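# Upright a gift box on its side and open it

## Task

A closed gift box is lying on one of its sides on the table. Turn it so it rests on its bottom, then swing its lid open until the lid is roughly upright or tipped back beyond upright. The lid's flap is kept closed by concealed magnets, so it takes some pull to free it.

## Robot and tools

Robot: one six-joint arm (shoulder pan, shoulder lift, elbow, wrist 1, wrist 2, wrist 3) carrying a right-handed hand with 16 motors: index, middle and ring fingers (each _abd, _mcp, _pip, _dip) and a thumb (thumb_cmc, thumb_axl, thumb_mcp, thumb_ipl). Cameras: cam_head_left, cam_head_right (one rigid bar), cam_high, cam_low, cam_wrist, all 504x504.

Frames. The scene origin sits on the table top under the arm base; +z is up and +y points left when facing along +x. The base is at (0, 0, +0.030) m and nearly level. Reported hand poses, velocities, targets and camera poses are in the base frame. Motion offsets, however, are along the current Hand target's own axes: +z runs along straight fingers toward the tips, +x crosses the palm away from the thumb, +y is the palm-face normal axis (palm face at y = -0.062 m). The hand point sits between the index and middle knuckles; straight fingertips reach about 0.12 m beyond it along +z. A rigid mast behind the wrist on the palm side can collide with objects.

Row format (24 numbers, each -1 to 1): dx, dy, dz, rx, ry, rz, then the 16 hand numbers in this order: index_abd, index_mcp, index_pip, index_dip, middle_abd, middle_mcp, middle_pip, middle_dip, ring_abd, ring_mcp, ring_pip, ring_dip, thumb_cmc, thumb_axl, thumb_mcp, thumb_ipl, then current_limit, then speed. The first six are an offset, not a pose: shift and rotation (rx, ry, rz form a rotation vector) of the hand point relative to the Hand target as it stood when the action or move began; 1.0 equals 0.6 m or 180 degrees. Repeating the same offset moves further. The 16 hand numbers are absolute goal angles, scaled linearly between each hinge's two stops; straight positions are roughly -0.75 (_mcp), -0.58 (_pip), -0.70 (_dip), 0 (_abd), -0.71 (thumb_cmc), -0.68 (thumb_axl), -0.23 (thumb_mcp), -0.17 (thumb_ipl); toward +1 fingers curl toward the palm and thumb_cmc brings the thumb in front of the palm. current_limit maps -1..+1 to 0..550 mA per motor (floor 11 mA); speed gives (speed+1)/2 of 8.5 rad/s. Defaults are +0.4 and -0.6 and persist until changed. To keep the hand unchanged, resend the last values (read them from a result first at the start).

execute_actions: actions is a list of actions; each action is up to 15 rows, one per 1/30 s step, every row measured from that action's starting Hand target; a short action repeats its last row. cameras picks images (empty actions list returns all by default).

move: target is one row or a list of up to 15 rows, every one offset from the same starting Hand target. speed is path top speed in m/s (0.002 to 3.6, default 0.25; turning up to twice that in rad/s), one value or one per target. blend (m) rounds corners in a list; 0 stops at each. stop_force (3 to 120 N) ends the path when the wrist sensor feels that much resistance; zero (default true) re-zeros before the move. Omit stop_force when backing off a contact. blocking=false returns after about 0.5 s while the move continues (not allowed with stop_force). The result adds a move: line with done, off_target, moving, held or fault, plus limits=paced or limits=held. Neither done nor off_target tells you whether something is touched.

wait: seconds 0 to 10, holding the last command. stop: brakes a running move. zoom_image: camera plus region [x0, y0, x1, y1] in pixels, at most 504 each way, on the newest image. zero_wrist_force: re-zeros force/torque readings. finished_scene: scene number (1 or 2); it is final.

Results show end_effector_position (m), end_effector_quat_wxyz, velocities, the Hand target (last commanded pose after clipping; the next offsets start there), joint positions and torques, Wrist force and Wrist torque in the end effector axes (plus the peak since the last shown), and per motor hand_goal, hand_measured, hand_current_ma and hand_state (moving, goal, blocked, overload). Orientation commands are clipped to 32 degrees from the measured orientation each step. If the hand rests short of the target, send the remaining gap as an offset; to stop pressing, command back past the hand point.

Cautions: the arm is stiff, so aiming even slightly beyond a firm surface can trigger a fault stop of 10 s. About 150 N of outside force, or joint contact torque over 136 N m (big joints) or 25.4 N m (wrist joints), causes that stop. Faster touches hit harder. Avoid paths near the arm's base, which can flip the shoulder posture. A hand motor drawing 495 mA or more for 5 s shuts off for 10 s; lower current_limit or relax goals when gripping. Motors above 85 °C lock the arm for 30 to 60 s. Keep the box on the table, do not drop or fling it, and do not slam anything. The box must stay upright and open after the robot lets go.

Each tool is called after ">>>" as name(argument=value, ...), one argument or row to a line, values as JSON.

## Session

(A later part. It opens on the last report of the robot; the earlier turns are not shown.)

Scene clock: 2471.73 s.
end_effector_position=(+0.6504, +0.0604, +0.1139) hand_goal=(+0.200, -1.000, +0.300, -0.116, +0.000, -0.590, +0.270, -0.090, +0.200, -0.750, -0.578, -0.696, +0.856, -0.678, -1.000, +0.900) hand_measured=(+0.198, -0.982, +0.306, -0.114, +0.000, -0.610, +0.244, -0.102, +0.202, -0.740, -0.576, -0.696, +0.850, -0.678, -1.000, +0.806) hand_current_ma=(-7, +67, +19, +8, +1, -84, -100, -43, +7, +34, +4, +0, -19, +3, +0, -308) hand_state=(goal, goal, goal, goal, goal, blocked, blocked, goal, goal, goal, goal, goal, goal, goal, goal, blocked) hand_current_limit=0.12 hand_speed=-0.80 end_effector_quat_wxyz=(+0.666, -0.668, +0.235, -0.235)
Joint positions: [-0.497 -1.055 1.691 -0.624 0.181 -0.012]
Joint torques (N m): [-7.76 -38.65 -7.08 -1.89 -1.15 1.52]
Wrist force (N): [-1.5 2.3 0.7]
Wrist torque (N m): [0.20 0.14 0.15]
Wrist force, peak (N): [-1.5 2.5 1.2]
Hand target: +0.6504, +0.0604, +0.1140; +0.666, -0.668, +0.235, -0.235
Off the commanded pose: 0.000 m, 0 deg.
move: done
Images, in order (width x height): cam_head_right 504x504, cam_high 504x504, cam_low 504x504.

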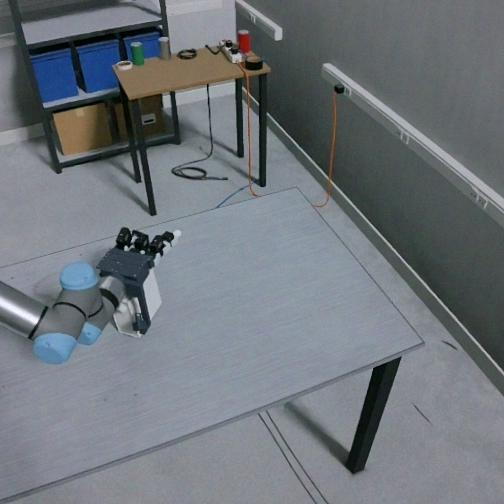

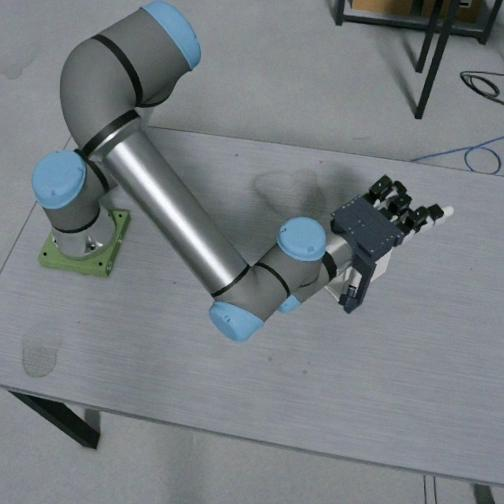

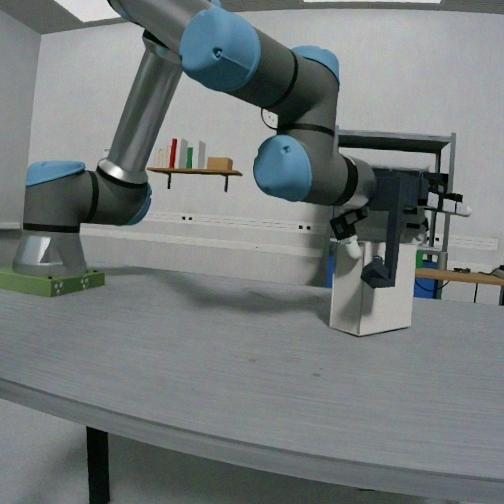

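>>> move(
  target=[0,0,0,0,0,0, 0.2,-0.5,0.445,-0.116,0,-0.5,0.4,0.05,0.2,-0.75,-0.577,-0.696,0.857,-0.677,-0.85,1,0.6,-0.85],
)

>>> move(
  target=[0,-0.015,0,0,0,0, 0.2,-0.2,0.445,-0.116,0,-0.5,0.4,0.05,0.2,-0.75,-0.577,-0.696,0.857,-0.677,-0.85,1,0.6,-0.85],
  speed=0.02,
  cameras=["cam_high","cam_low","cam_head_right"],
)

>>> zoom_image(
  camera="cam_low",
  region=[280, 180, 440, 350],
)

>>> zoom_image(
  camera="cam_high",
  region=[290, 180, 430, 320],
)

Scene clock: 2487.23 s.
end_effector_position=(+0.6504, +0.0604, +0.1140) hand_goal=(+0.200, -0.500, +0.444, -0.116, +0.000, -0.500, +0.400, +0.050, +0.200, -0.750, -0.578, -0.696, +0.856, -0.678, -0.850, +1.000) hand_measured=(+0.198, -0.762, +0.418, -0.118, +0.000, -0.616, +0.244, -0.034, +0.202, -0.740, -0.576, -0.696, +0.848, -0.678, -0.998, +0.812) hand_current_ma=(-4, -440, -100, -6, +1, -440, -440, -365, +7, +34, +4, +0, -27, +3, -440, -440) hand_state=(goal, blocked, blocked, goal, goal, blocked, blocked, blocked, goal, goal, goal, goal, goal, goal, blocked, blocked) hand_current_limit=0.60 hand_speed=-0.85 end_effector_quat_wxyz=(+0.666, -0.668, +0.235, -0.235)
Joint positions: [-0.497 -1.055 1.691 -0.624 0.181 -0.012]
Joint torques (N m): [-3.54 -49.47 -21.25 -1.34 1.62 0.57]
Wrist force (N): [-1.8 -0.7 1.6]
Wrist torque (N m): [-0.06 0.18 0.26]
Wrist force, peak (N): [-1.5 2.4 1.2]
Hand target: +0.6504, +0.0604, +0.1140; +0.666, -0.668, +0.235, -0.235
Off the commanded pose: 0.000 m, 0 deg.
move: done

Scene clock: 2488.13 s.
end_effector_position=(+0.6504, +0.0604, +0.1229) hand_goal=(+0.200, -0.200, +0.444, -0.116, +0.000, -0.500, +0.400, +0.050, +0.200, -0.750, -0.578, -0.696, +0.856, -0.678, -0.850, +1.000) hand_measured=(+0.198, -0.696, +0.390, -0.140, -0.002, -0.616, +0.244, -0.010, +0.202, -0.740, -0.576, -0.696, +0.860, -0.678, -0.998, +0.794) hand_current_ma=(-4, -440, -222, -92, -3, -440, -440, -256, +7, +34, +4, +0, +14, +3, -440, -440) hand_state=(goal, blocked, blocked, blocked, goal, blocked, blocked, blocked, goal, goal, goal, goal, goal, goal, blocked, blocked) hand_current_limit=0.60 hand_speed=-0.85 end_effector_quat_wxyz=(+0.666, -0.668, +0.235, -0.235)
Joint positions: [-0.497 -1.067 1.684 -0.604 0.181 -0.012]
Joint torques (N m): [0.54 -51.67 -25.7 1.48 1.63 -1.83]
Wrist force (N): [-1.4 2.5 1.0]
Wrist torque (N m): [0.21 0.13 0.21]
Wrist force, peak (N): [-1.4 2.8 1.0]
Hand target: +0.6504, +0.0604, +0.1230; +0.666, -0.668, +0.235, -0.235
Off the commanded pose: 0.000 m, 0 deg.
move: done
Images, in order (width x height): cam_head_right 504x504, cam_high 504x504, cam_low 504x504.

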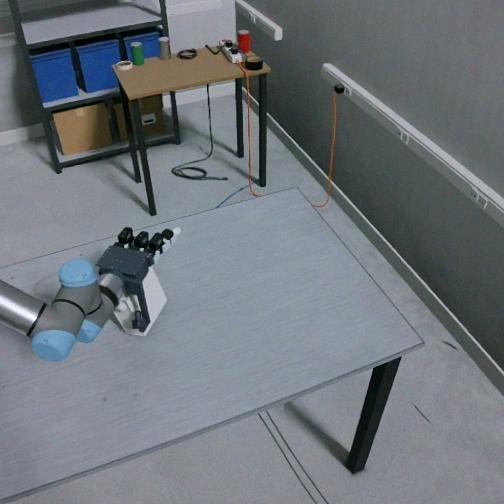

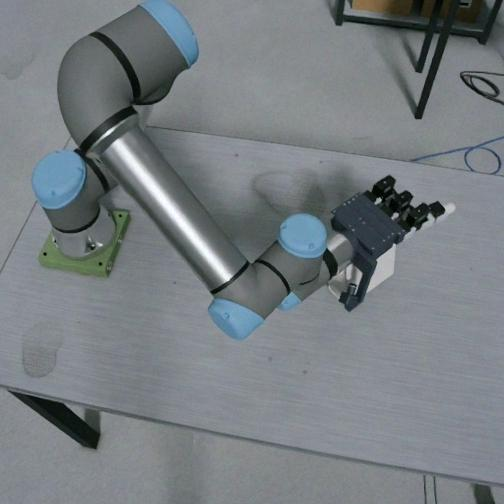

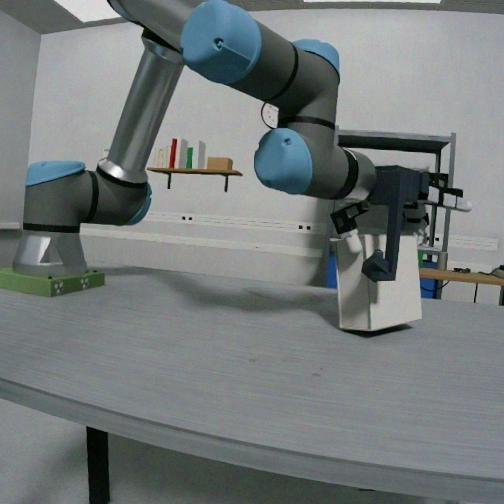

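Scaled by 2.965.

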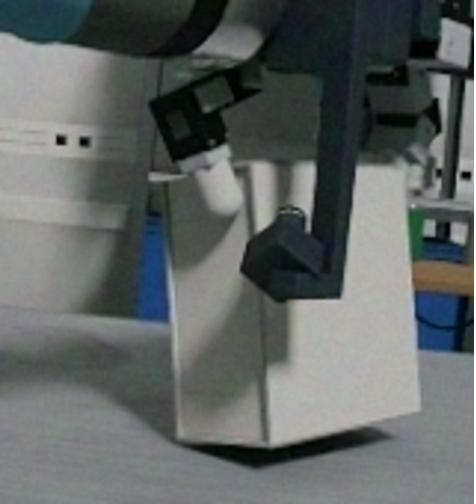

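Scaled by 3.600.

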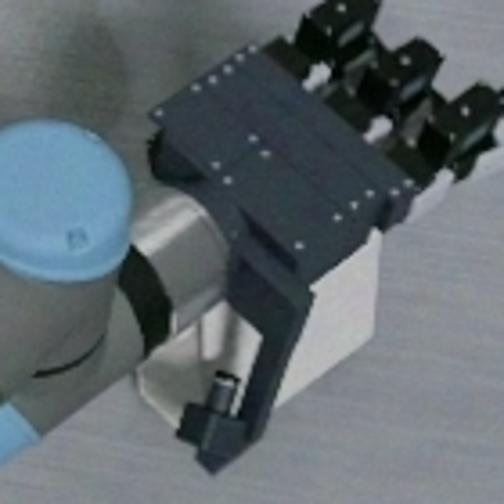

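>>> move(
  target=[0,-0.02,0,0,0,0, 0.25,0.2,0.5,0,0,-0.4,0.5,0.15,0.2,-0.75,-0.577,-0.696,0.857,-0.677,-0.7,1,0.78,-0.85],
  speed=0.03,
  cameras=["cam_high","cam_low","cam_head_right"],
)

>>> zoom_image(
  camera="cam_low",
  region=[280, 180, 440, 350],
)

>>> zoom_image(
  camera="cam_high",
  region=[290, 180, 430, 320],
)

Scene clock: 2570.07 s.
end_effector_position=(+0.6504, +0.0605, +0.1349) hand_goal=(+0.250, +0.200, +0.500, +0.000, +0.000, -0.400, +0.500, +0.150, +0.200, -0.750, -0.578, -0.696, +0.856, -0.678, -0.700, +1.000) hand_measured=(+0.248, -0.694, +0.390, -0.064, -0.004, -0.616, +0.244, +0.080, +0.202, -0.740, -0.576, -0.696, +0.862, -0.678, -0.998, +0.756) hand_current_ma=(-5, -490, -489, -271, -9, -489, -490, -303, +7, +34, +4, +0, +24, +3, -490, -490) hand_state=(goal, blocked, blocked, blocked, goal, blocked, blocked, blocked, goal, goal, goal, goal, goal, goal, blocked, blocked) hand_current_limit=0.78 hand_speed=-0.85 end_effector_quat_wxyz=(+0.666, -0.668, +0.235, -0.235)
Joint positions: [-0.497 -1.083 1.673 -0.577 0.182 -0.012]
Joint torques (N m): [4.89 -51.01 -28.24 1.4 1.86 -1.87]
Wrist force (N): [-1.3 2.5 1.0]
Wrist torque (N m): [0.22 0.12 0.27]
Wrist force, peak (N): [-1.5 2.9 0.8]
Hand target: +0.6504, +0.0605, +0.1350; +0.666, -0.668, +0.235, -0.235
Off the commanded pose: 0.000 m, 0 deg.
move: done
Images, in order (width x height): cam_head_right 504x504, cam_high 504x504, cam_low 504x504.

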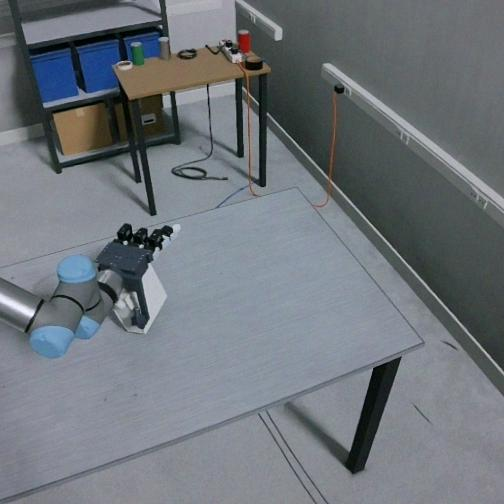

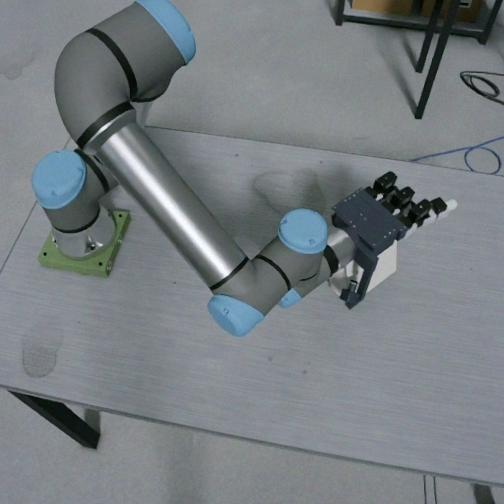

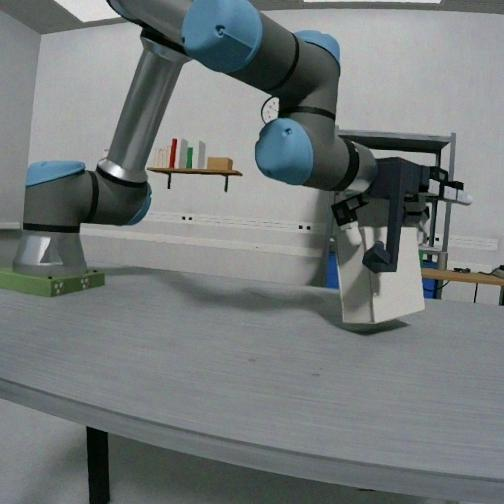

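Scaled by 2.965.

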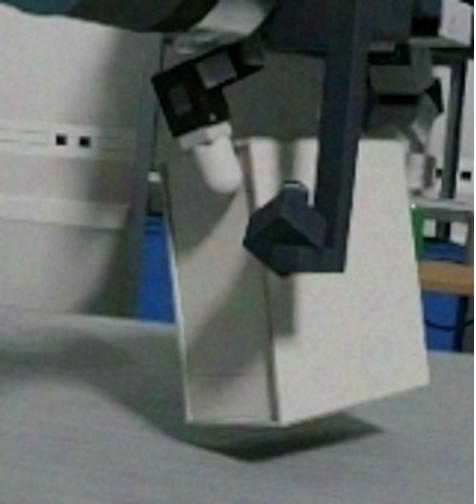

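Scaled by 3.600.

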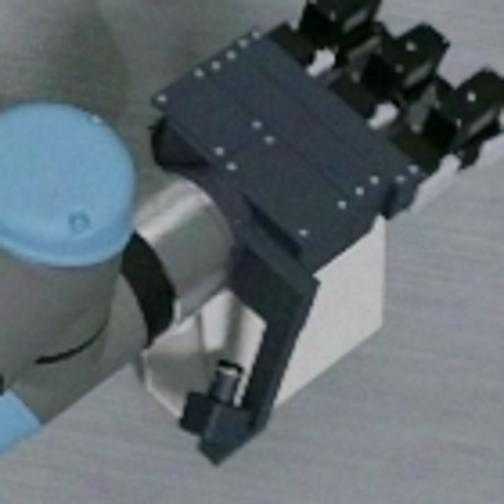

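>>> move(
  target=[0,0,0,0,0,0, 0.25,-1,0.3,-0.116,0,-0.4,0.5,0.15,0.2,-0.75,-0.577,-0.696,0.857,-0.677,-0.7,1,0.5,-0.85],
)

>>> move(
  target=[0,0.036,0,0,0,0, 0.25,-1,0.3,-0.116,0,-0.4,0.5,0.15,0.2,-0.75,-0.577,-0.696,0.857,-0.677,-0.7,1,0.5,-0.85],
  speed=0.03,
  stop_force=4,
  cameras=["cam_high","cam_low","cam_head_right"],
)

>>> zoom_image(
  camera="cam_low",
  region=[280, 180, 440, 350],
)

>>> zoom_image(
  camera="cam_high",
  region=[290, 180, 430, 320],
)

Scene clock: 2594.70 s.
end_effector_position=(+0.6504, +0.0605, +0.1350) hand_goal=(+0.250, -1.000, +0.300, -0.116, +0.000, -0.400, +0.500, +0.150, +0.200, -0.750, -0.578, -0.696, +0.856, -0.678, -0.700, +1.000) hand_measured=(+0.248, -0.982, +0.306, -0.114, -0.002, -0.616, +0.244, +0.084, +0.202, -0.740, -0.576, -0.696, +0.846, -0.676, -0.998, +0.748) hand_current_ma=(-3, +72, +20, +6, -5, -412, -413, -282, +7, +34, +4, +0, -36, +4, -412, -413) hand_state=(goal, goal, goal, goal, goal, blocked, blocked, blocked, goal, goal, goal, goal, goal, goal, blocked, blocked) hand_current_limit=0.50 hand_speed=-0.85 end_effector_quat_wxyz=(+0.666, -0.668, +0.235, -0.235)
Joint positions: [-0.497 -1.083 1.672 -0.577 0.182 -0.012]
Joint torques (N m): [4.93 -40.11 -27.92 1.46 1.84 -1.7]
Wrist force (N): [-1.0 2.5 0.9]
Wrist torque (N m): [0.24 0.10 0.28]
Wrist force, peak (N): [-1.3 2.9 1.0]
Hand target: +0.6504, +0.0605, +0.1350; +0.666, -0.668, +0.235, -0.235
Off the commanded pose: 0.000 m, 0 deg.
move: done

Scene clock: 2596.37 s.
end_effector_position=(+0.6504, +0.0604, +0.1220) hand_goal=(+0.250, -1.000, +0.300, -0.116, +0.000, -0.400, +0.500, +0.150, +0.200, -0.750, -0.578, -0.696, +0.856, -0.678, -0.700, +1.000) hand_measured=(+0.248, -0.982, +0.306, -0.114, -0.002, -0.624, +0.244, +0.092, +0.202, -0.740, -0.576, -0.696, +0.848, -0.678, -0.998, +0.754) hand_current_ma=(-3, +70, +20, +6, -4, -412, -413, -249, +7, +36, +4, +0, -29, +3, -412, -413) hand_state=(goal, goal, goal, goal, goal, blocked, blocked, blocked, goal, goal, goal, goal, goal, goal, blocked, blocked) hand_current_limit=0.50 hand_speed=-0.85 end_effector_quat_wxyz=(+0.666, -0.668, +0.236, -0.235)
Joint positions: [-0.497 -1.066 1.683 -0.603 0.182 -0.014]
Joint torques (N m): [2.83 -51.43 -27.27 1.48 0.53 -1.08]
Wrist force (N): [-1.5 2.6 0.9]
Wrist torque (N m): [0.24 0.14 0.26]
Wrist force, peak (N): [-0.6 -5.4 2.9]
Hand target: +0.6504, +0.0604, +0.1220; +0.666, -0.668, +0.235, -0.235 (not the last commanded pose)
Off the commanded pose: 0.009 m, 0 deg.
move: contact
Images, in order (width x height): cam_head_right 504x504, cam_high 504x504, cam_low 504x504.

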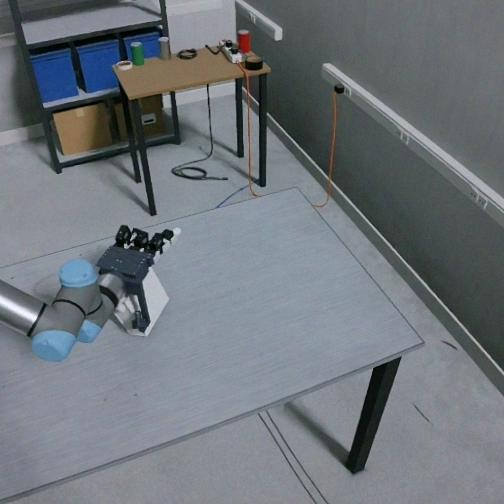

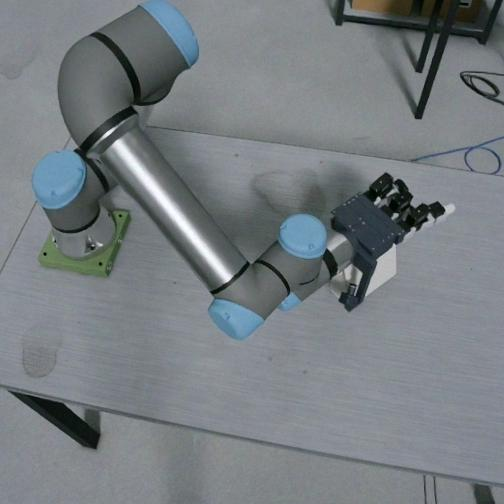

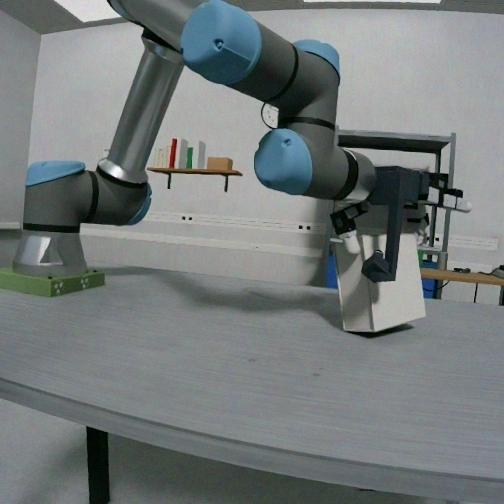

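Scaled by 2.965.

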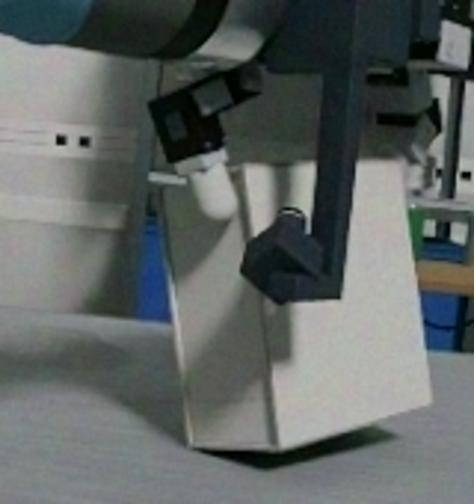

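Scaled by 3.600.

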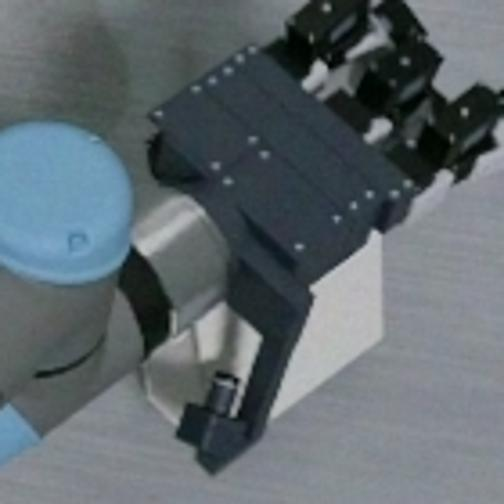

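>>> move(
  target=[0,0,0,0,0,0, 0.25,-1,0.3,-0.116,0,-0.64,0.2,0.0,0.2,-0.75,-0.577,-0.696,0.857,-0.677,-1,0.7,0.1,-0.97],
  cameras=["cam_high","cam_low","cam_head_right"],
)

>>> zoom_image(
  camera="cam_low",
  region=[280, 180, 440, 350],
)

>>> zoom_image(
  camera="cam_high",
  region=[290, 180, 430, 320],
)

Scene clock: 2610.90 s.
end_effector_position=(+0.6504, +0.0604, +0.1220) hand_goal=(+0.250, -1.000, +0.300, -0.116, +0.000, -0.640, +0.200, +0.000, +0.200, -0.750, -0.578, -0.696, +0.856, -0.678, -1.000, +0.700) hand_measured=(+0.248, -0.982, +0.306, -0.114, -0.002, -0.630, +0.198, -0.002, +0.202, -0.740, -0.576, -0.696, +0.852, -0.678, -0.998, +0.702) hand_current_ma=(-3, +70, +20, +6, -4, +37, -3, -4, +7, +36, +4, +0, -11, +3, +4, +9) hand_state=(goal, goal, goal, goal, goal, goal, goal, goal, goal, goal, goal, goal, goal, goal, goal, goal) hand_current_limit=0.10 hand_speed=-0.97 end_effector_quat_wxyz=(+0.666, -0.668, +0.235, -0.235)
Joint positions: [-0.497 -1.066 1.683 -0.603 0.182 -0.014]
Joint torques (N m): [2.85 -48.99 -25.19 1.29 0.6 -1.28]
Wrist force (N): [-1.4 0.9 1.3]
Wrist torque (N m): [0.09 0.13 0.24]
Wrist force, peak (N): [-1.6 2.8 1.2]
Hand target: +0.6504, +0.0604, +0.1220; +0.666, -0.668, +0.235, -0.235
Off the commanded pose: 0.000 m, 0 deg.
move: done
Images, in order (width x height): cam_head_right 504x504, cam_high 504x504, cam_low 504x504.

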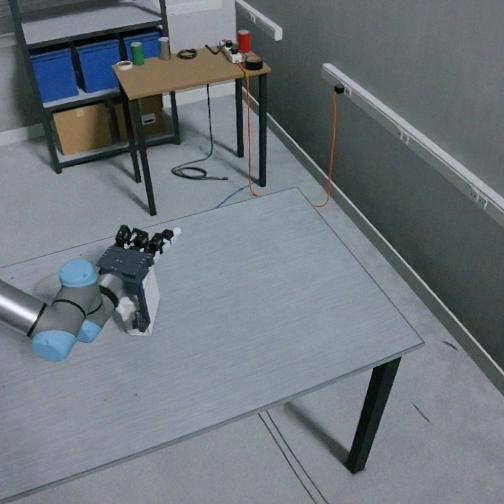

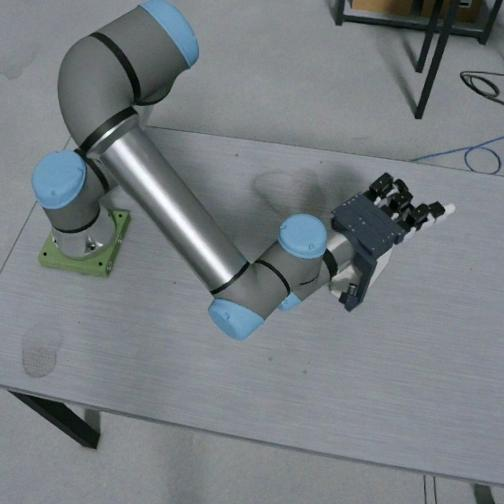

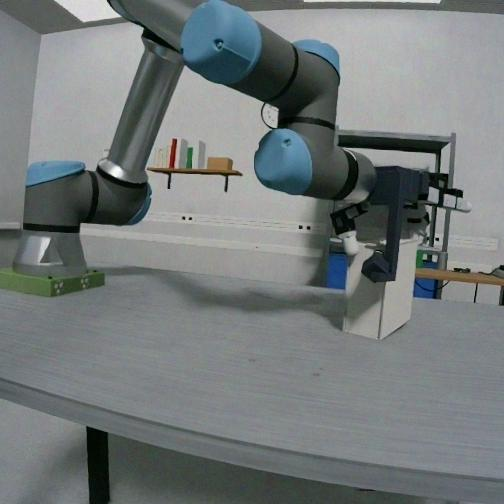

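Scaled by 2.965.

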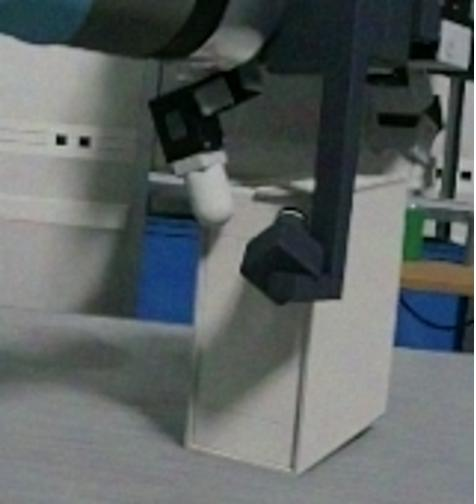

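Scaled by 3.600.

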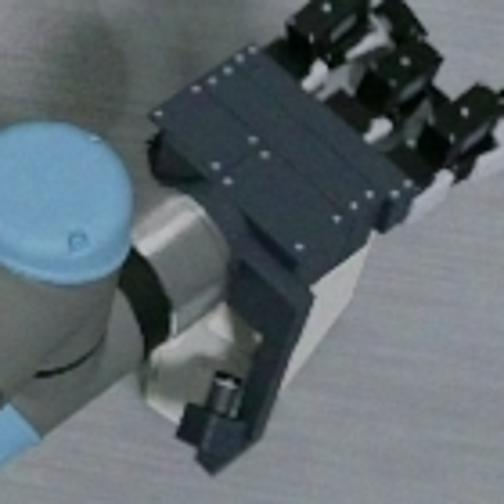

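>>> move(
  target=[-0.06,-0.14,0.05,0,0,0, 0.35,-1,0.3,-0.116,0,-0.562,-0.11,-0.333,0.2,-0.75,-0.577,-0.696,0.857,-0.677,-1,0.481,0.4,-0.8],
  cameras=["cam_high","cam_low","cam_head_right"],
)

>>> zoom_image(
  camera="cam_low",
  region=[280, 150, 460, 350],
)

>>> zoom_image(
  camera="cam_high",
  region=[290, 180, 430, 320],
)

Scene clock: 2666.60 s.
end_effector_position=(+0.6413, +0.1065, +0.2058) hand_goal=(+0.350, -1.000, +0.300, -0.116, +0.000, -0.562, -0.110, -0.334, +0.200, -0.750, -0.578, -0.696, +0.856, -0.678, -1.000, +0.480) hand_measured=(+0.348, -0.984, +0.306, -0.114, -0.002, -0.556, -0.104, -0.332, +0.202, -0.740, -0.576, -0.696, +0.852, -0.678, -0.998, +0.482) hand_current_ma=(-7, +66, +20, +6, -4, +25, +18, +8, +7, +36, +4, +0, -11, +3, +4, +11) hand_state=(goal, goal, goal, goal, goal, goal, goal, goal, goal, goal, goal, goal, goal, goal, goal, goal) hand_current_limit=0.40 hand_speed=-0.80 end_effector_quat_wxyz=(+0.666, -0.668, +0.235, -0.235)
Joint positions: [-0.424 -1.206 1.65 -0.434 0.254 -0.009]
Joint torques (N m): [4.93 -46.88 -28.78 1.1 1.85 -1.38]
Motor temperatures (°C): [28 31 29 34 29 29]
Wrist force (N): [-1.0 0.4 0.8]
Wrist torque (N m): [0.12 0.13 0.27]
Wrist force, peak (N): [-1.2 1.9 1.2]
Hand target: +0.6413, +0.1066, +0.2059; +0.666, -0.668, +0.235, -0.235
Off the commanded pose: 0.000 m, 0 deg.
move: done
Images, in order (width x height): cam_head_right 504x504, cam_high 504x504, cam_low 504x504.

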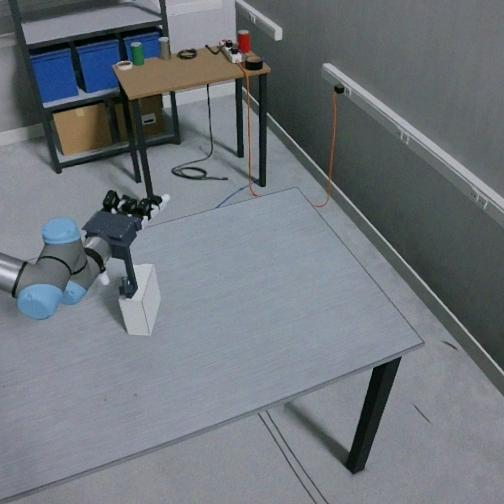

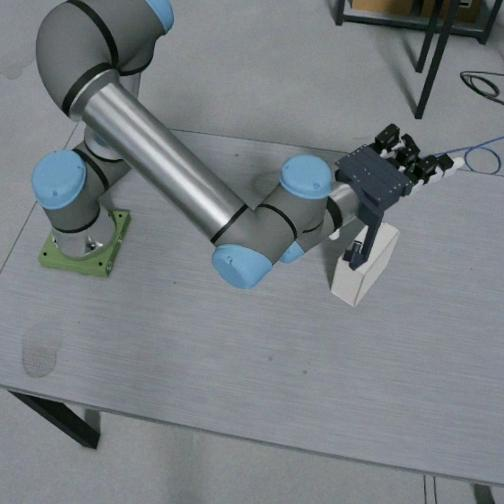

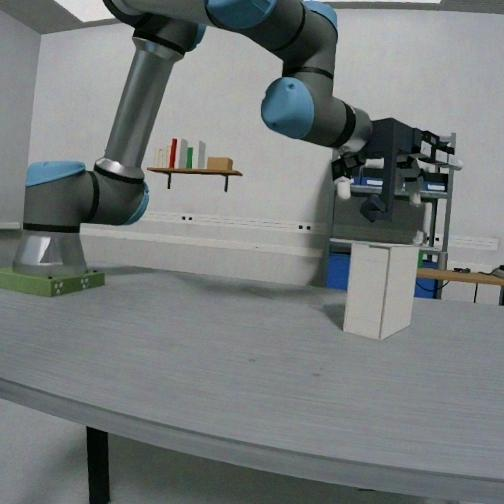

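Scaled by 2.520.

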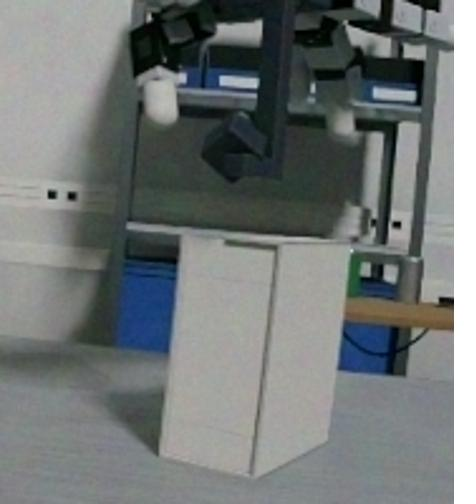

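Scaled by 3.600.

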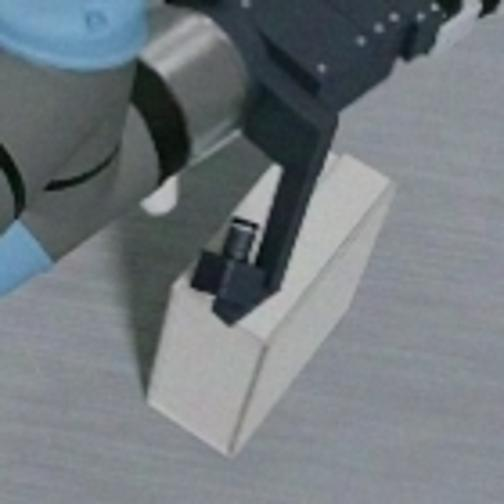

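>>> move(
  target=[
    [0.057,0.04,-0.0515,0,-0.0583,0, 0.35,-1,0.3,-0.116,0,-0.562,-0.11,-0.333,0.2,-0.75,-0.577,-0.696,0.857,-0.677,-1,0.481,0.4,-0.8],
    [0.057,0.1397,-0.0515,0,-0.0583,0, 0.35,-1,0.3,-0.116,0,-0.562,-0.11,-0.333,0.2,-0.75,-0.577,-0.696,0.857,-0.677,-1,0.481,0.4,-0.8],
  ],
  speed=0.08,
  stop_force=5,
)

>>> move(
  target=[0,0,0,0,0,0, 0.35,-1,0.3,-0.116,0,-0.5,0.3,-0.13,0.2,-0.75,-0.577,-0.696,0.857,-0.677,-1,0.9,0.12,-0.85],
  cameras=["cam_high","cam_low","cam_head_right"],
)

>>> zoom_image(
  camera="cam_low",
  region=[280, 180, 440, 350],
)

>>> zoom_image(
  camera="cam_high",
  region=[290, 180, 430, 320],
)

Scene clock: 2702.53 s.
end_effector_position=(+0.6484, +0.0609, +0.1221) hand_goal=(+0.350, -1.000, +0.300, -0.116, +0.000, -0.562, -0.110, -0.334, +0.200, -0.750, -0.578, -0.696, +0.856, -0.678, -1.000, +0.480) hand_measured=(+0.348, -0.984, +0.306, -0.114, -0.002, -0.554, -0.104, -0.332, +0.202, -0.740, -0.576, -0.696, +0.852, -0.678, -0.998, +0.482) hand_current_ma=(-7, +66, +20, +6, -4, +26, +18, +8, +7, +36, +4, +0, -11, +3, +4, +11) hand_state=(goal, goal, goal, goal, goal, goal, goal, goal, goal, goal, goal, goal, goal, goal, goal, goal) hand_current_limit=0.40 hand_speed=-0.80 end_effector_quat_wxyz=(+0.686, -0.685, +0.173, -0.173)
Joint positions: [-0.497 -0.978 1.538 -0.503 -0.002 -0.056]
Joint torques (N m): [4.54 -53.49 -4.61 -1.72 1.63 1.46]
Wrist force (N): [-1.3 0.0 1.0]
Wrist torque (N m): [0.00 0.16 0.10]
Wrist force, peak (N): [-1.3 0.7 1.4]
Hand target: +0.6484, +0.0609, +0.1221; +0.685, -0.686, +0.174, -0.173
Off the commanded pose: 0.000 m, 0 deg.
move: done

Scene clock: 2703.60 s.
end_effector_position=(+0.6484, +0.0609, +0.1221) hand_goal=(+0.350, -1.000, +0.300, -0.116, +0.000, -0.500, +0.300, -0.130, +0.200, -0.750, -0.578, -0.696, +0.856, -0.678, -1.000, +0.900) hand_measured=(+0.348, -0.984, +0.306, -0.114, -0.002, -0.534, +0.212, -0.148, +0.202, -0.740, -0.576, -0.696, +0.850, -0.678, -1.000, +0.754) hand_current_ma=(-7, +66, +20, +6, -4, -141, -308, -68, +7, +36, +4, +0, -19, +3, +0, -308) hand_state=(goal, goal, goal, goal, goal, blocked, blocked, goal, goal, goal, goal, goal, goal, goal, goal, blocked) hand_current_limit=0.12 hand_speed=-0.85 end_effector_quat_wxyz=(+0.686, -0.685, +0.173, -0.173) end_effector_velocity=(+0.000, +0.000, +0.001) end_effector_angular_velocity=(-0.001, -0.001, -0.001)
Joint positions: [-0.497 -0.979 1.539 -0.508 -0.002 -0.052]
Joint velocities: [0 -0.002 0.001 -0.005 0.001 0.004]
Joint torques (N m): [4.62 -55.37 -8.44 -1.34 0.57 1.43]
Wrist force (N): [-1.3 1.9 1.3]
Wrist torque (N m): [0.10 0.16 0.13]
Wrist force, peak (N): [-1.5 2.4 1.2]
Hand target: +0.6484, +0.0609, +0.1221; +0.685, -0.686, +0.174, -0.173
Off the commanded pose: 0.000 m, 0 deg.
move: done
Images, in order (width x height): cam_head_right 504x504, cam_high 504x504, cam_low 504x504.

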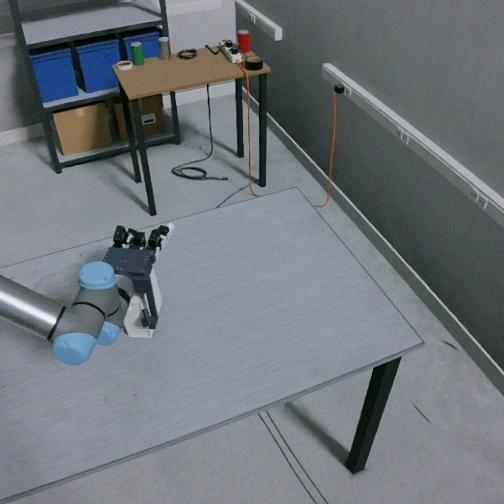

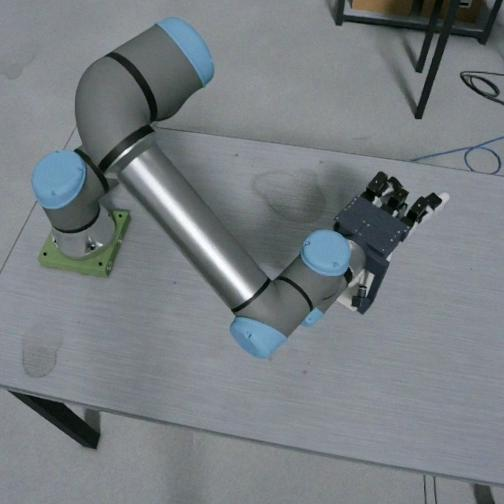

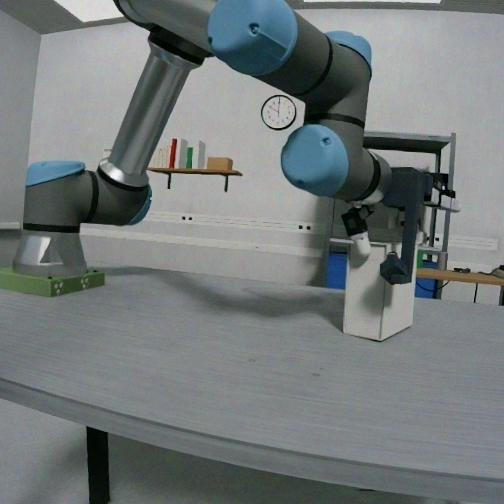

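Scaled by 2.965.

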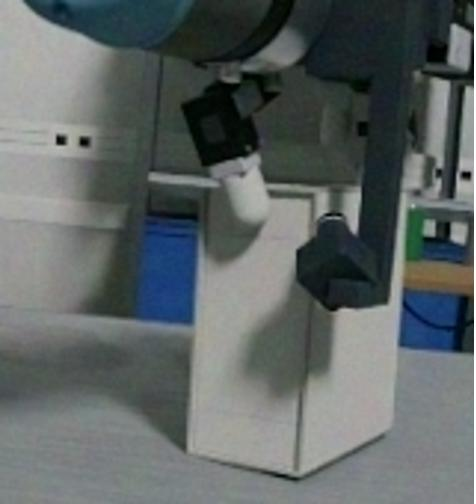

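Scaled by 3.600.

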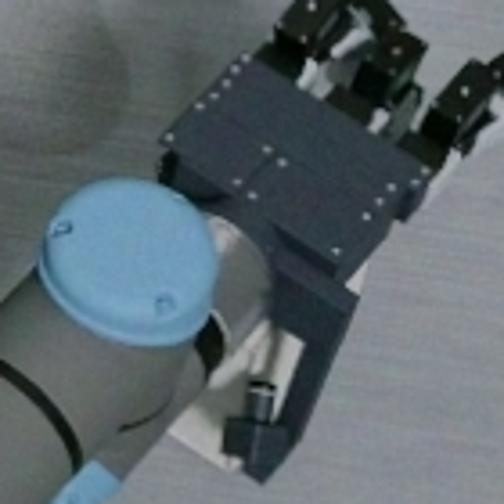

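>>> move(
  target=[
    [0.0,0,0,0,0,0, 0.35,-1,0.3,-0.116,0,-0.56,0.05,-0.25,0.2,-0.75,-0.577,-0.696,0.857,-0.677,-1,0.55,0.4,-0.8],
    [0.02,-0.004,0,0,0,0, 0.35,-1,0.3,-0.116,0,-0.56,0.05,-0.25,0.2,-0.75,-0.577,-0.696,0.857,-0.677,-1,0.55,0.4,-0.8],
  ],
  speed=0.08,
)

>>> move(
  target=[0,0,0,0,0,0, 0.35,-1,0.3,-0.116,0,-0.5,0.3,-0.13,0.2,-0.75,-0.577,-0.696,0.857,-0.677,-1,0.9,0.12,-0.85],
)

>>> move(
  target=[0,0,0,0,0,0, 0.35,-0.6,0.445,-0.116,0,-0.4,0.45,0.05,0.2,-0.75,-0.577,-0.696,0.857,-0.677,-0.9,1,0.45,-0.85],
  cameras=["cam_high","cam_low","cam_head_right"],
)

>>> zoom_image(
  camera="cam_low",
  region=[280, 180, 440, 350],
)

>>> zoom_image(
  camera="cam_high",
  region=[290, 180, 430, 320],
)

Scene clock: 2723.03 s.
end_effector_position=(+0.6589, +0.0552, +0.1245) hand_goal=(+0.350, -1.000, +0.300, -0.116, +0.000, -0.560, +0.050, -0.250, +0.200, -0.750, -0.578, -0.696, +0.856, -0.678, -1.000, +0.550) hand_measured=(+0.348, -0.984, +0.306, -0.114, -0.002, -0.544, +0.056, -0.248, +0.202, -0.740, -0.576, -0.696, +0.850, -0.678, -1.000, +0.552) hand_current_ma=(-7, +66, +20, +6, -4, +59, +16, +7, +7, +36, +4, +0, -19, +3, +3, +10) hand_state=(goal, goal, goal, goal, goal, goal, goal, goal, goal, goal, goal, goal, goal, goal, goal, goal) hand_current_limit=0.40 hand_speed=-0.80 end_effector_quat_wxyz=(+0.686, -0.685, +0.173, -0.173)
Joint positions: [-0.497 -0.962 1.504 -0.511 -0.002 -0.03]
Joint torques (N m): [5.47 -35.18 -25.89 -2.2 1.67 1.54]
Wrist force (N): [-1.2 0.2 1.3]
Wrist torque (N m): [0.03 0.13 0.12]
Wrist force, peak (N): [-1.5 2.4 1.5]
Hand target: +0.6590, +0.0552, +0.1245; +0.685, -0.686, +0.174, -0.173
Off the commanded pose: 0.000 m, 0 deg.
move: done

Scene clock: 2723.87 s.
end_effector_position=(+0.6590, +0.0552, +0.1245) hand_goal=(+0.350, -1.000, +0.300, -0.116, +0.000, -0.500, +0.300, -0.130, +0.200, -0.750, -0.578, -0.696, +0.856, -0.678, -1.000, +0.900) hand_measured=(+0.348, -0.984, +0.306, -0.114, -0.002, -0.536, +0.228, -0.150, +0.202, -0.740, -0.576, -0.696, +0.850, -0.678, -1.000, +0.722) hand_current_ma=(-7, +66, +20, +6, -4, -149, -308, -74, +7, +36, +4, +0, -19, +3, +0, -308) hand_state=(goal, goal, goal, goal, goal, blocked, blocked, goal, goal, goal, goal, goal, goal, goal, goal, blocked) hand_current_limit=0.12 hand_speed=-0.85 end_effector_quat_wxyz=(+0.686, -0.685, +0.173, -0.173)
Joint positions: [-0.497 -0.962 1.504 -0.511 -0.002 -0.029]
Joint torques (N m): [4.54 -39.67 -27.14 -1.59 1.52 1.59]
Wrist force (N): [-1.5 2.3 1.1]
Wrist torque (N m): [0.18 0.18 0.13]
Wrist force, peak (N): [-1.6 2.4 1.2]
Hand target: +0.6590, +0.0552, +0.1245; +0.686, -0.685, +0.173, -0.173
Off the commanded pose: 0.000 m, 0 deg.
move: done

Scene clock: 2724.83 s.
end_effector_position=(+0.6590, +0.0552, +0.1245) hand_goal=(+0.350, -0.600, +0.444, -0.116, +0.000, -0.400, +0.450, +0.050, +0.200, -0.750, -0.578, -0.696, +0.856, -0.678, -0.900, +1.000) hand_measured=(+0.348, -0.690, +0.426, -0.118, +0.000, -0.570, +0.228, -0.032, +0.202, -0.740, -0.576, -0.696, +0.848, -0.676, -0.998, +0.732) hand_current_ma=(-7, -399, -64, -3, +1, -399, -399, -358, +7, +36, +4, +0, -29, +5, -399, -399) hand_state=(goal, blocked, goal, goal, goal, blocked, blocked, blocked, goal, goal, goal, goal, goal, goal, blocked, blocked) hand_current_limit=0.45 hand_speed=-0.85 end_effector_quat_wxyz=(+0.686, -0.685, +0.173, -0.173)
Joint positions: [-0.497 -0.962 1.504 -0.511 -0.002 -0.029]
Joint torques (N m): [2.47 -42.44 -26.85 -1.39 1.31 1.43]
Wrist force (N): [-1.8 0.3 1.5]
Wrist torque (N m): [-0.03 0.20 0.22]
Wrist force, peak (N): [-1.5 2.5 1.0]
Hand target: +0.6590, +0.0552, +0.1245; +0.686, -0.685, +0.173, -0.173
Off the commanded pose: 0.000 m, 0 deg.
move: done
Images, in order (width x height): cam_head_right 504x504, cam_high 504x504, cam_low 504x504.

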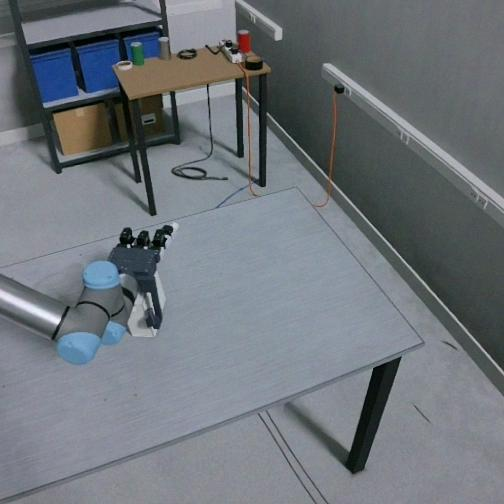

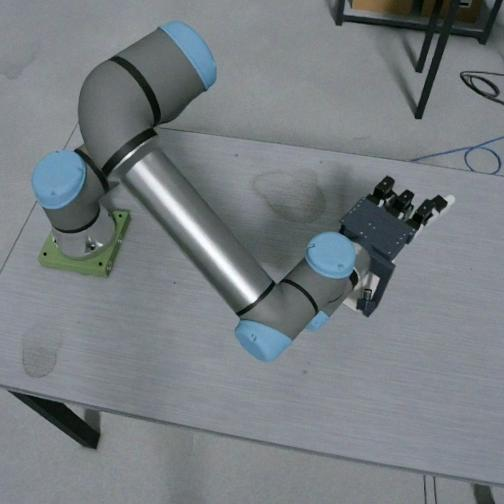

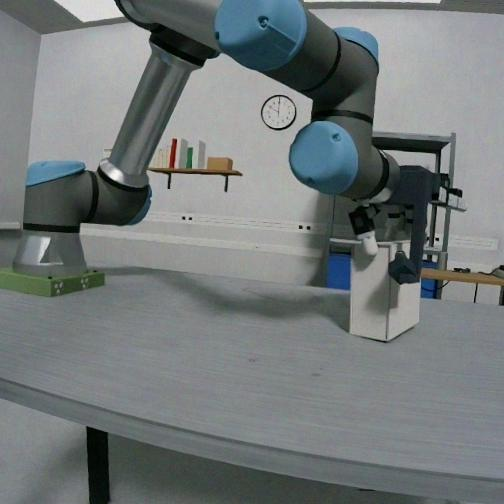

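Scaled by 2.965.

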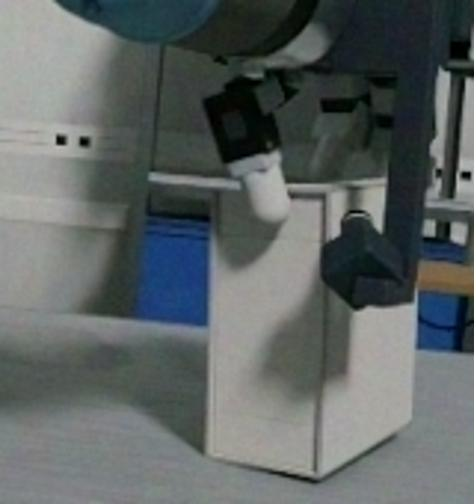

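Scaled by 3.600.

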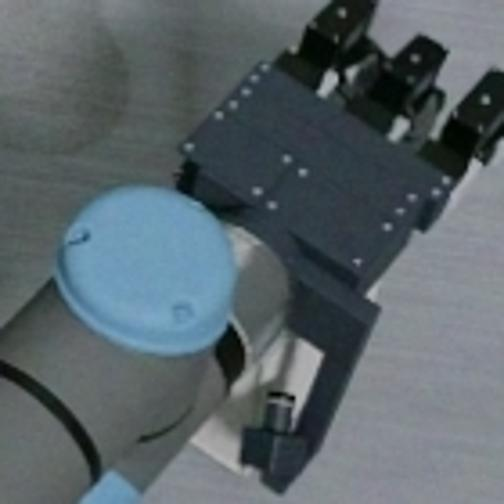

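>>> move(
  target=[
    [0,0,0,0,0,0, 0.35,-1,0.3,-0.116,0,-0.6,-0.11,-0.333,0.2,-0.75,-0.577,-0.696,0.857,-0.677,-1,0.4,0.4,-0.85],
    [0.02,-0.003,0,0,0,0, 0.35,-1,0.3,-0.116,0,-0.6,-0.11,-0.333,0.2,-0.75,-0.577,-0.696,0.857,-0.677,-1,0.4,0.4,-0.85],
  ],
  speed=0.08,
)

>>> move(
  target=[0,0,0,0,0,0, 0.35,-1,0.3,-0.116,0,-0.5,0.3,-0.13,0.2,-0.75,-0.577,-0.696,0.857,-0.677,-1,0.9,0.12,-0.85],
)

>>> move(
  target=[0,0,0,0,0,0, 0.35,-0.6,0.445,-0.116,0,-0.4,0.45,0.05,0.2,-0.75,-0.577,-0.696,0.857,-0.677,-0.9,1,0.45,-0.85],
  cameras=["cam_high","cam_low","cam_head_right"],
)

>>> zoom_image(
  camera="cam_low",
  region=[280, 180, 440, 350],
)

>>> zoom_image(
  camera="cam_high",
  region=[290, 180, 430, 320],
)

Scene clock: 2742.87 s.
end_effector_position=(+0.6694, +0.0495, +0.1263) hand_goal=(+0.350, -1.000, +0.300, -0.116, +0.000, -0.600, -0.110, -0.334, +0.200, -0.750, -0.578, -0.696, +0.856, -0.678, -1.000, +0.400) hand_measured=(+0.348, -0.982, +0.306, -0.116, +0.004, -0.594, -0.104, -0.332, +0.202, -0.740, -0.576, -0.696, +0.852, -0.676, -0.998, +0.402) hand_current_ma=(-7, +71, +21, -2, +9, +25, +20, +8, +7, +36, +4, +0, -12, +5, +4, +13) hand_state=(goal, goal, goal, goal, goal, goal, goal, goal, goal, goal, goal, goal, goal, goal, goal, goal) hand_current_limit=0.40 hand_speed=-0.85 end_effector_quat_wxyz=(+0.686, -0.686, +0.173, -0.173)
Joint positions: [-0.497 -0.944 1.466 -0.511 -0.002 -0.011]
Joint torques (N m): [-0.25 -36.66 -25.77 1.79 1.14 1.6]
Wrist force (N): [-1.3 0.0 1.5]
Wrist torque (N m): [0.00 0.13 0.10]
Wrist force, peak (N): [-2.0 -0.1 1.6]
Hand target: +0.6695, +0.0495, +0.1263; +0.686, -0.685, +0.173, -0.173
Off the commanded pose: 0.000 m, 0 deg.
move: done

Scene clock: 2744.03 s.
end_effector_position=(+0.6695, +0.0495, +0.1263) hand_goal=(+0.350, -1.000, +0.300, -0.116, +0.000, -0.500, +0.300, -0.130, +0.200, -0.750, -0.578, -0.696, +0.856, -0.678, -1.000, +0.900) hand_measured=(+0.348, -0.982, +0.306, -0.116, +0.004, -0.536, +0.232, -0.152, +0.202, -0.740, -0.576, -0.696, +0.850, -0.676, -1.000, +0.702) hand_current_ma=(-7, +71, +21, -2, +8, -151, -288, -80, +7, +36, +4, +0, -17, +5, +0, -308) hand_state=(goal, goal, goal, goal, goal, blocked, blocked, blocked, goal, goal, goal, goal, goal, goal, goal, blocked) hand_current_limit=0.12 hand_speed=-0.85 end_effector_quat_wxyz=(+0.686, -0.686, +0.173, -0.173)
Joint positions: [-0.497 -0.944 1.466 -0.511 -0.002 -0.011]
Joint torques (N m): [4.82 -39.68 -27.29 1.95 -1.4 0.34]
Wrist force (N): [-1.3 2.0 1.2]
Wrist torque (N m): [0.13 0.13 0.15]
Wrist force, peak (N): [-1.7 2.0 1.2]
Hand target: +0.6695, +0.0495, +0.1263; +0.686, -0.685, +0.173, -0.173
Off the commanded pose: 0.000 m, 0 deg.
move: done

Scene clock: 2745.03 s.
end_effector_position=(+0.6695, +0.0495, +0.1263) hand_goal=(+0.350, -0.600, +0.444, -0.116, +0.000, -0.400, +0.450, +0.050, +0.200, -0.750, -0.578, -0.696, +0.856, -0.678, -0.900, +1.000) hand_measured=(+0.344, -0.626, +0.438, -0.116, +0.004, -0.538, +0.232, -0.126, +0.202, -0.740, -0.576, -0.696, +0.850, -0.676, -0.998, +0.710) hand_current_ma=(-17, -108, -17, -2, +13, -399, -399, -399, +7, +36, +4, +0, -20, +5, -399, -399) hand_state=(goal, blocked, goal, goal, goal, blocked, blocked, blocked, goal, goal, goal, goal, goal, goal, blocked, blocked) hand_current_limit=0.45 hand_speed=-0.85 end_effector_quat_wxyz=(+0.686, -0.686, +0.173, -0.173)
Joint positions: [-0.497 -0.944 1.466 -0.511 -0.002 -0.011]
Joint torques (N m): [4.83 -42.73 -27.56 1.75 -1.48 -1.22]
Wrist force (N): [-1.4 1.1 1.5]
Wrist torque (N m): [0.11 0.14 0.17]
Wrist force, peak (N): [-1.5 1.9 1.4]
Hand target: +0.6695, +0.0495, +0.1263; +0.686, -0.685, +0.173, -0.173
Off the commanded pose: 0.000 m, 0 deg.
move: done
Images, in order (width x height): cam_head_right 504x504, cam_high 504x504, cam_low 504x504.

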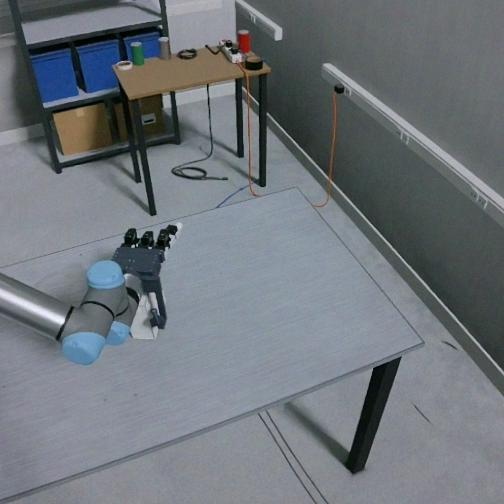

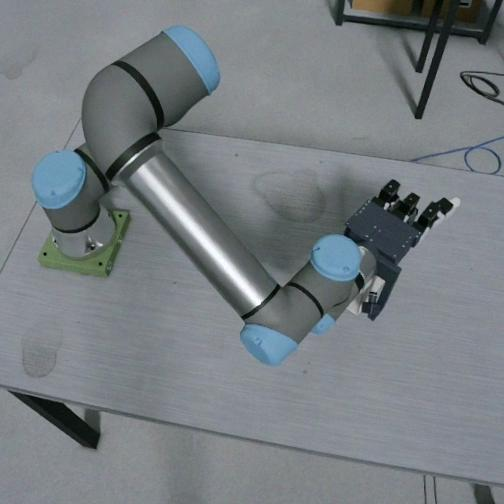

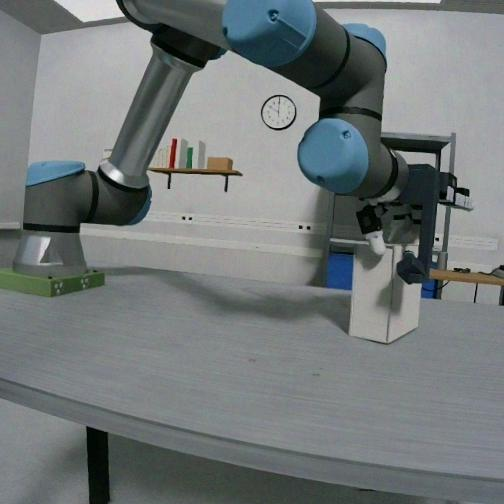

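Scaled by 2.965.

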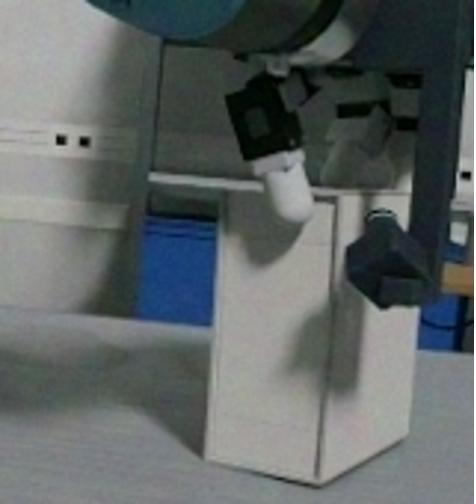

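Scaled by 3.600.

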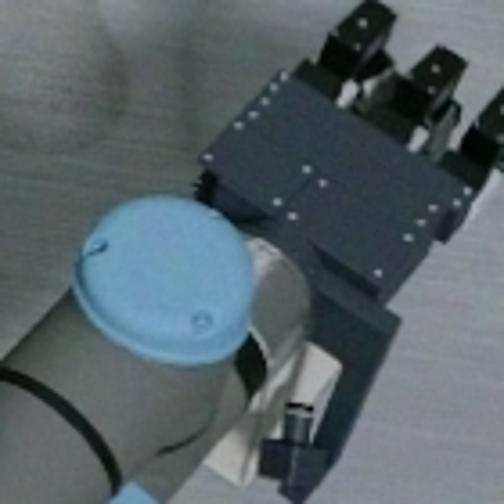

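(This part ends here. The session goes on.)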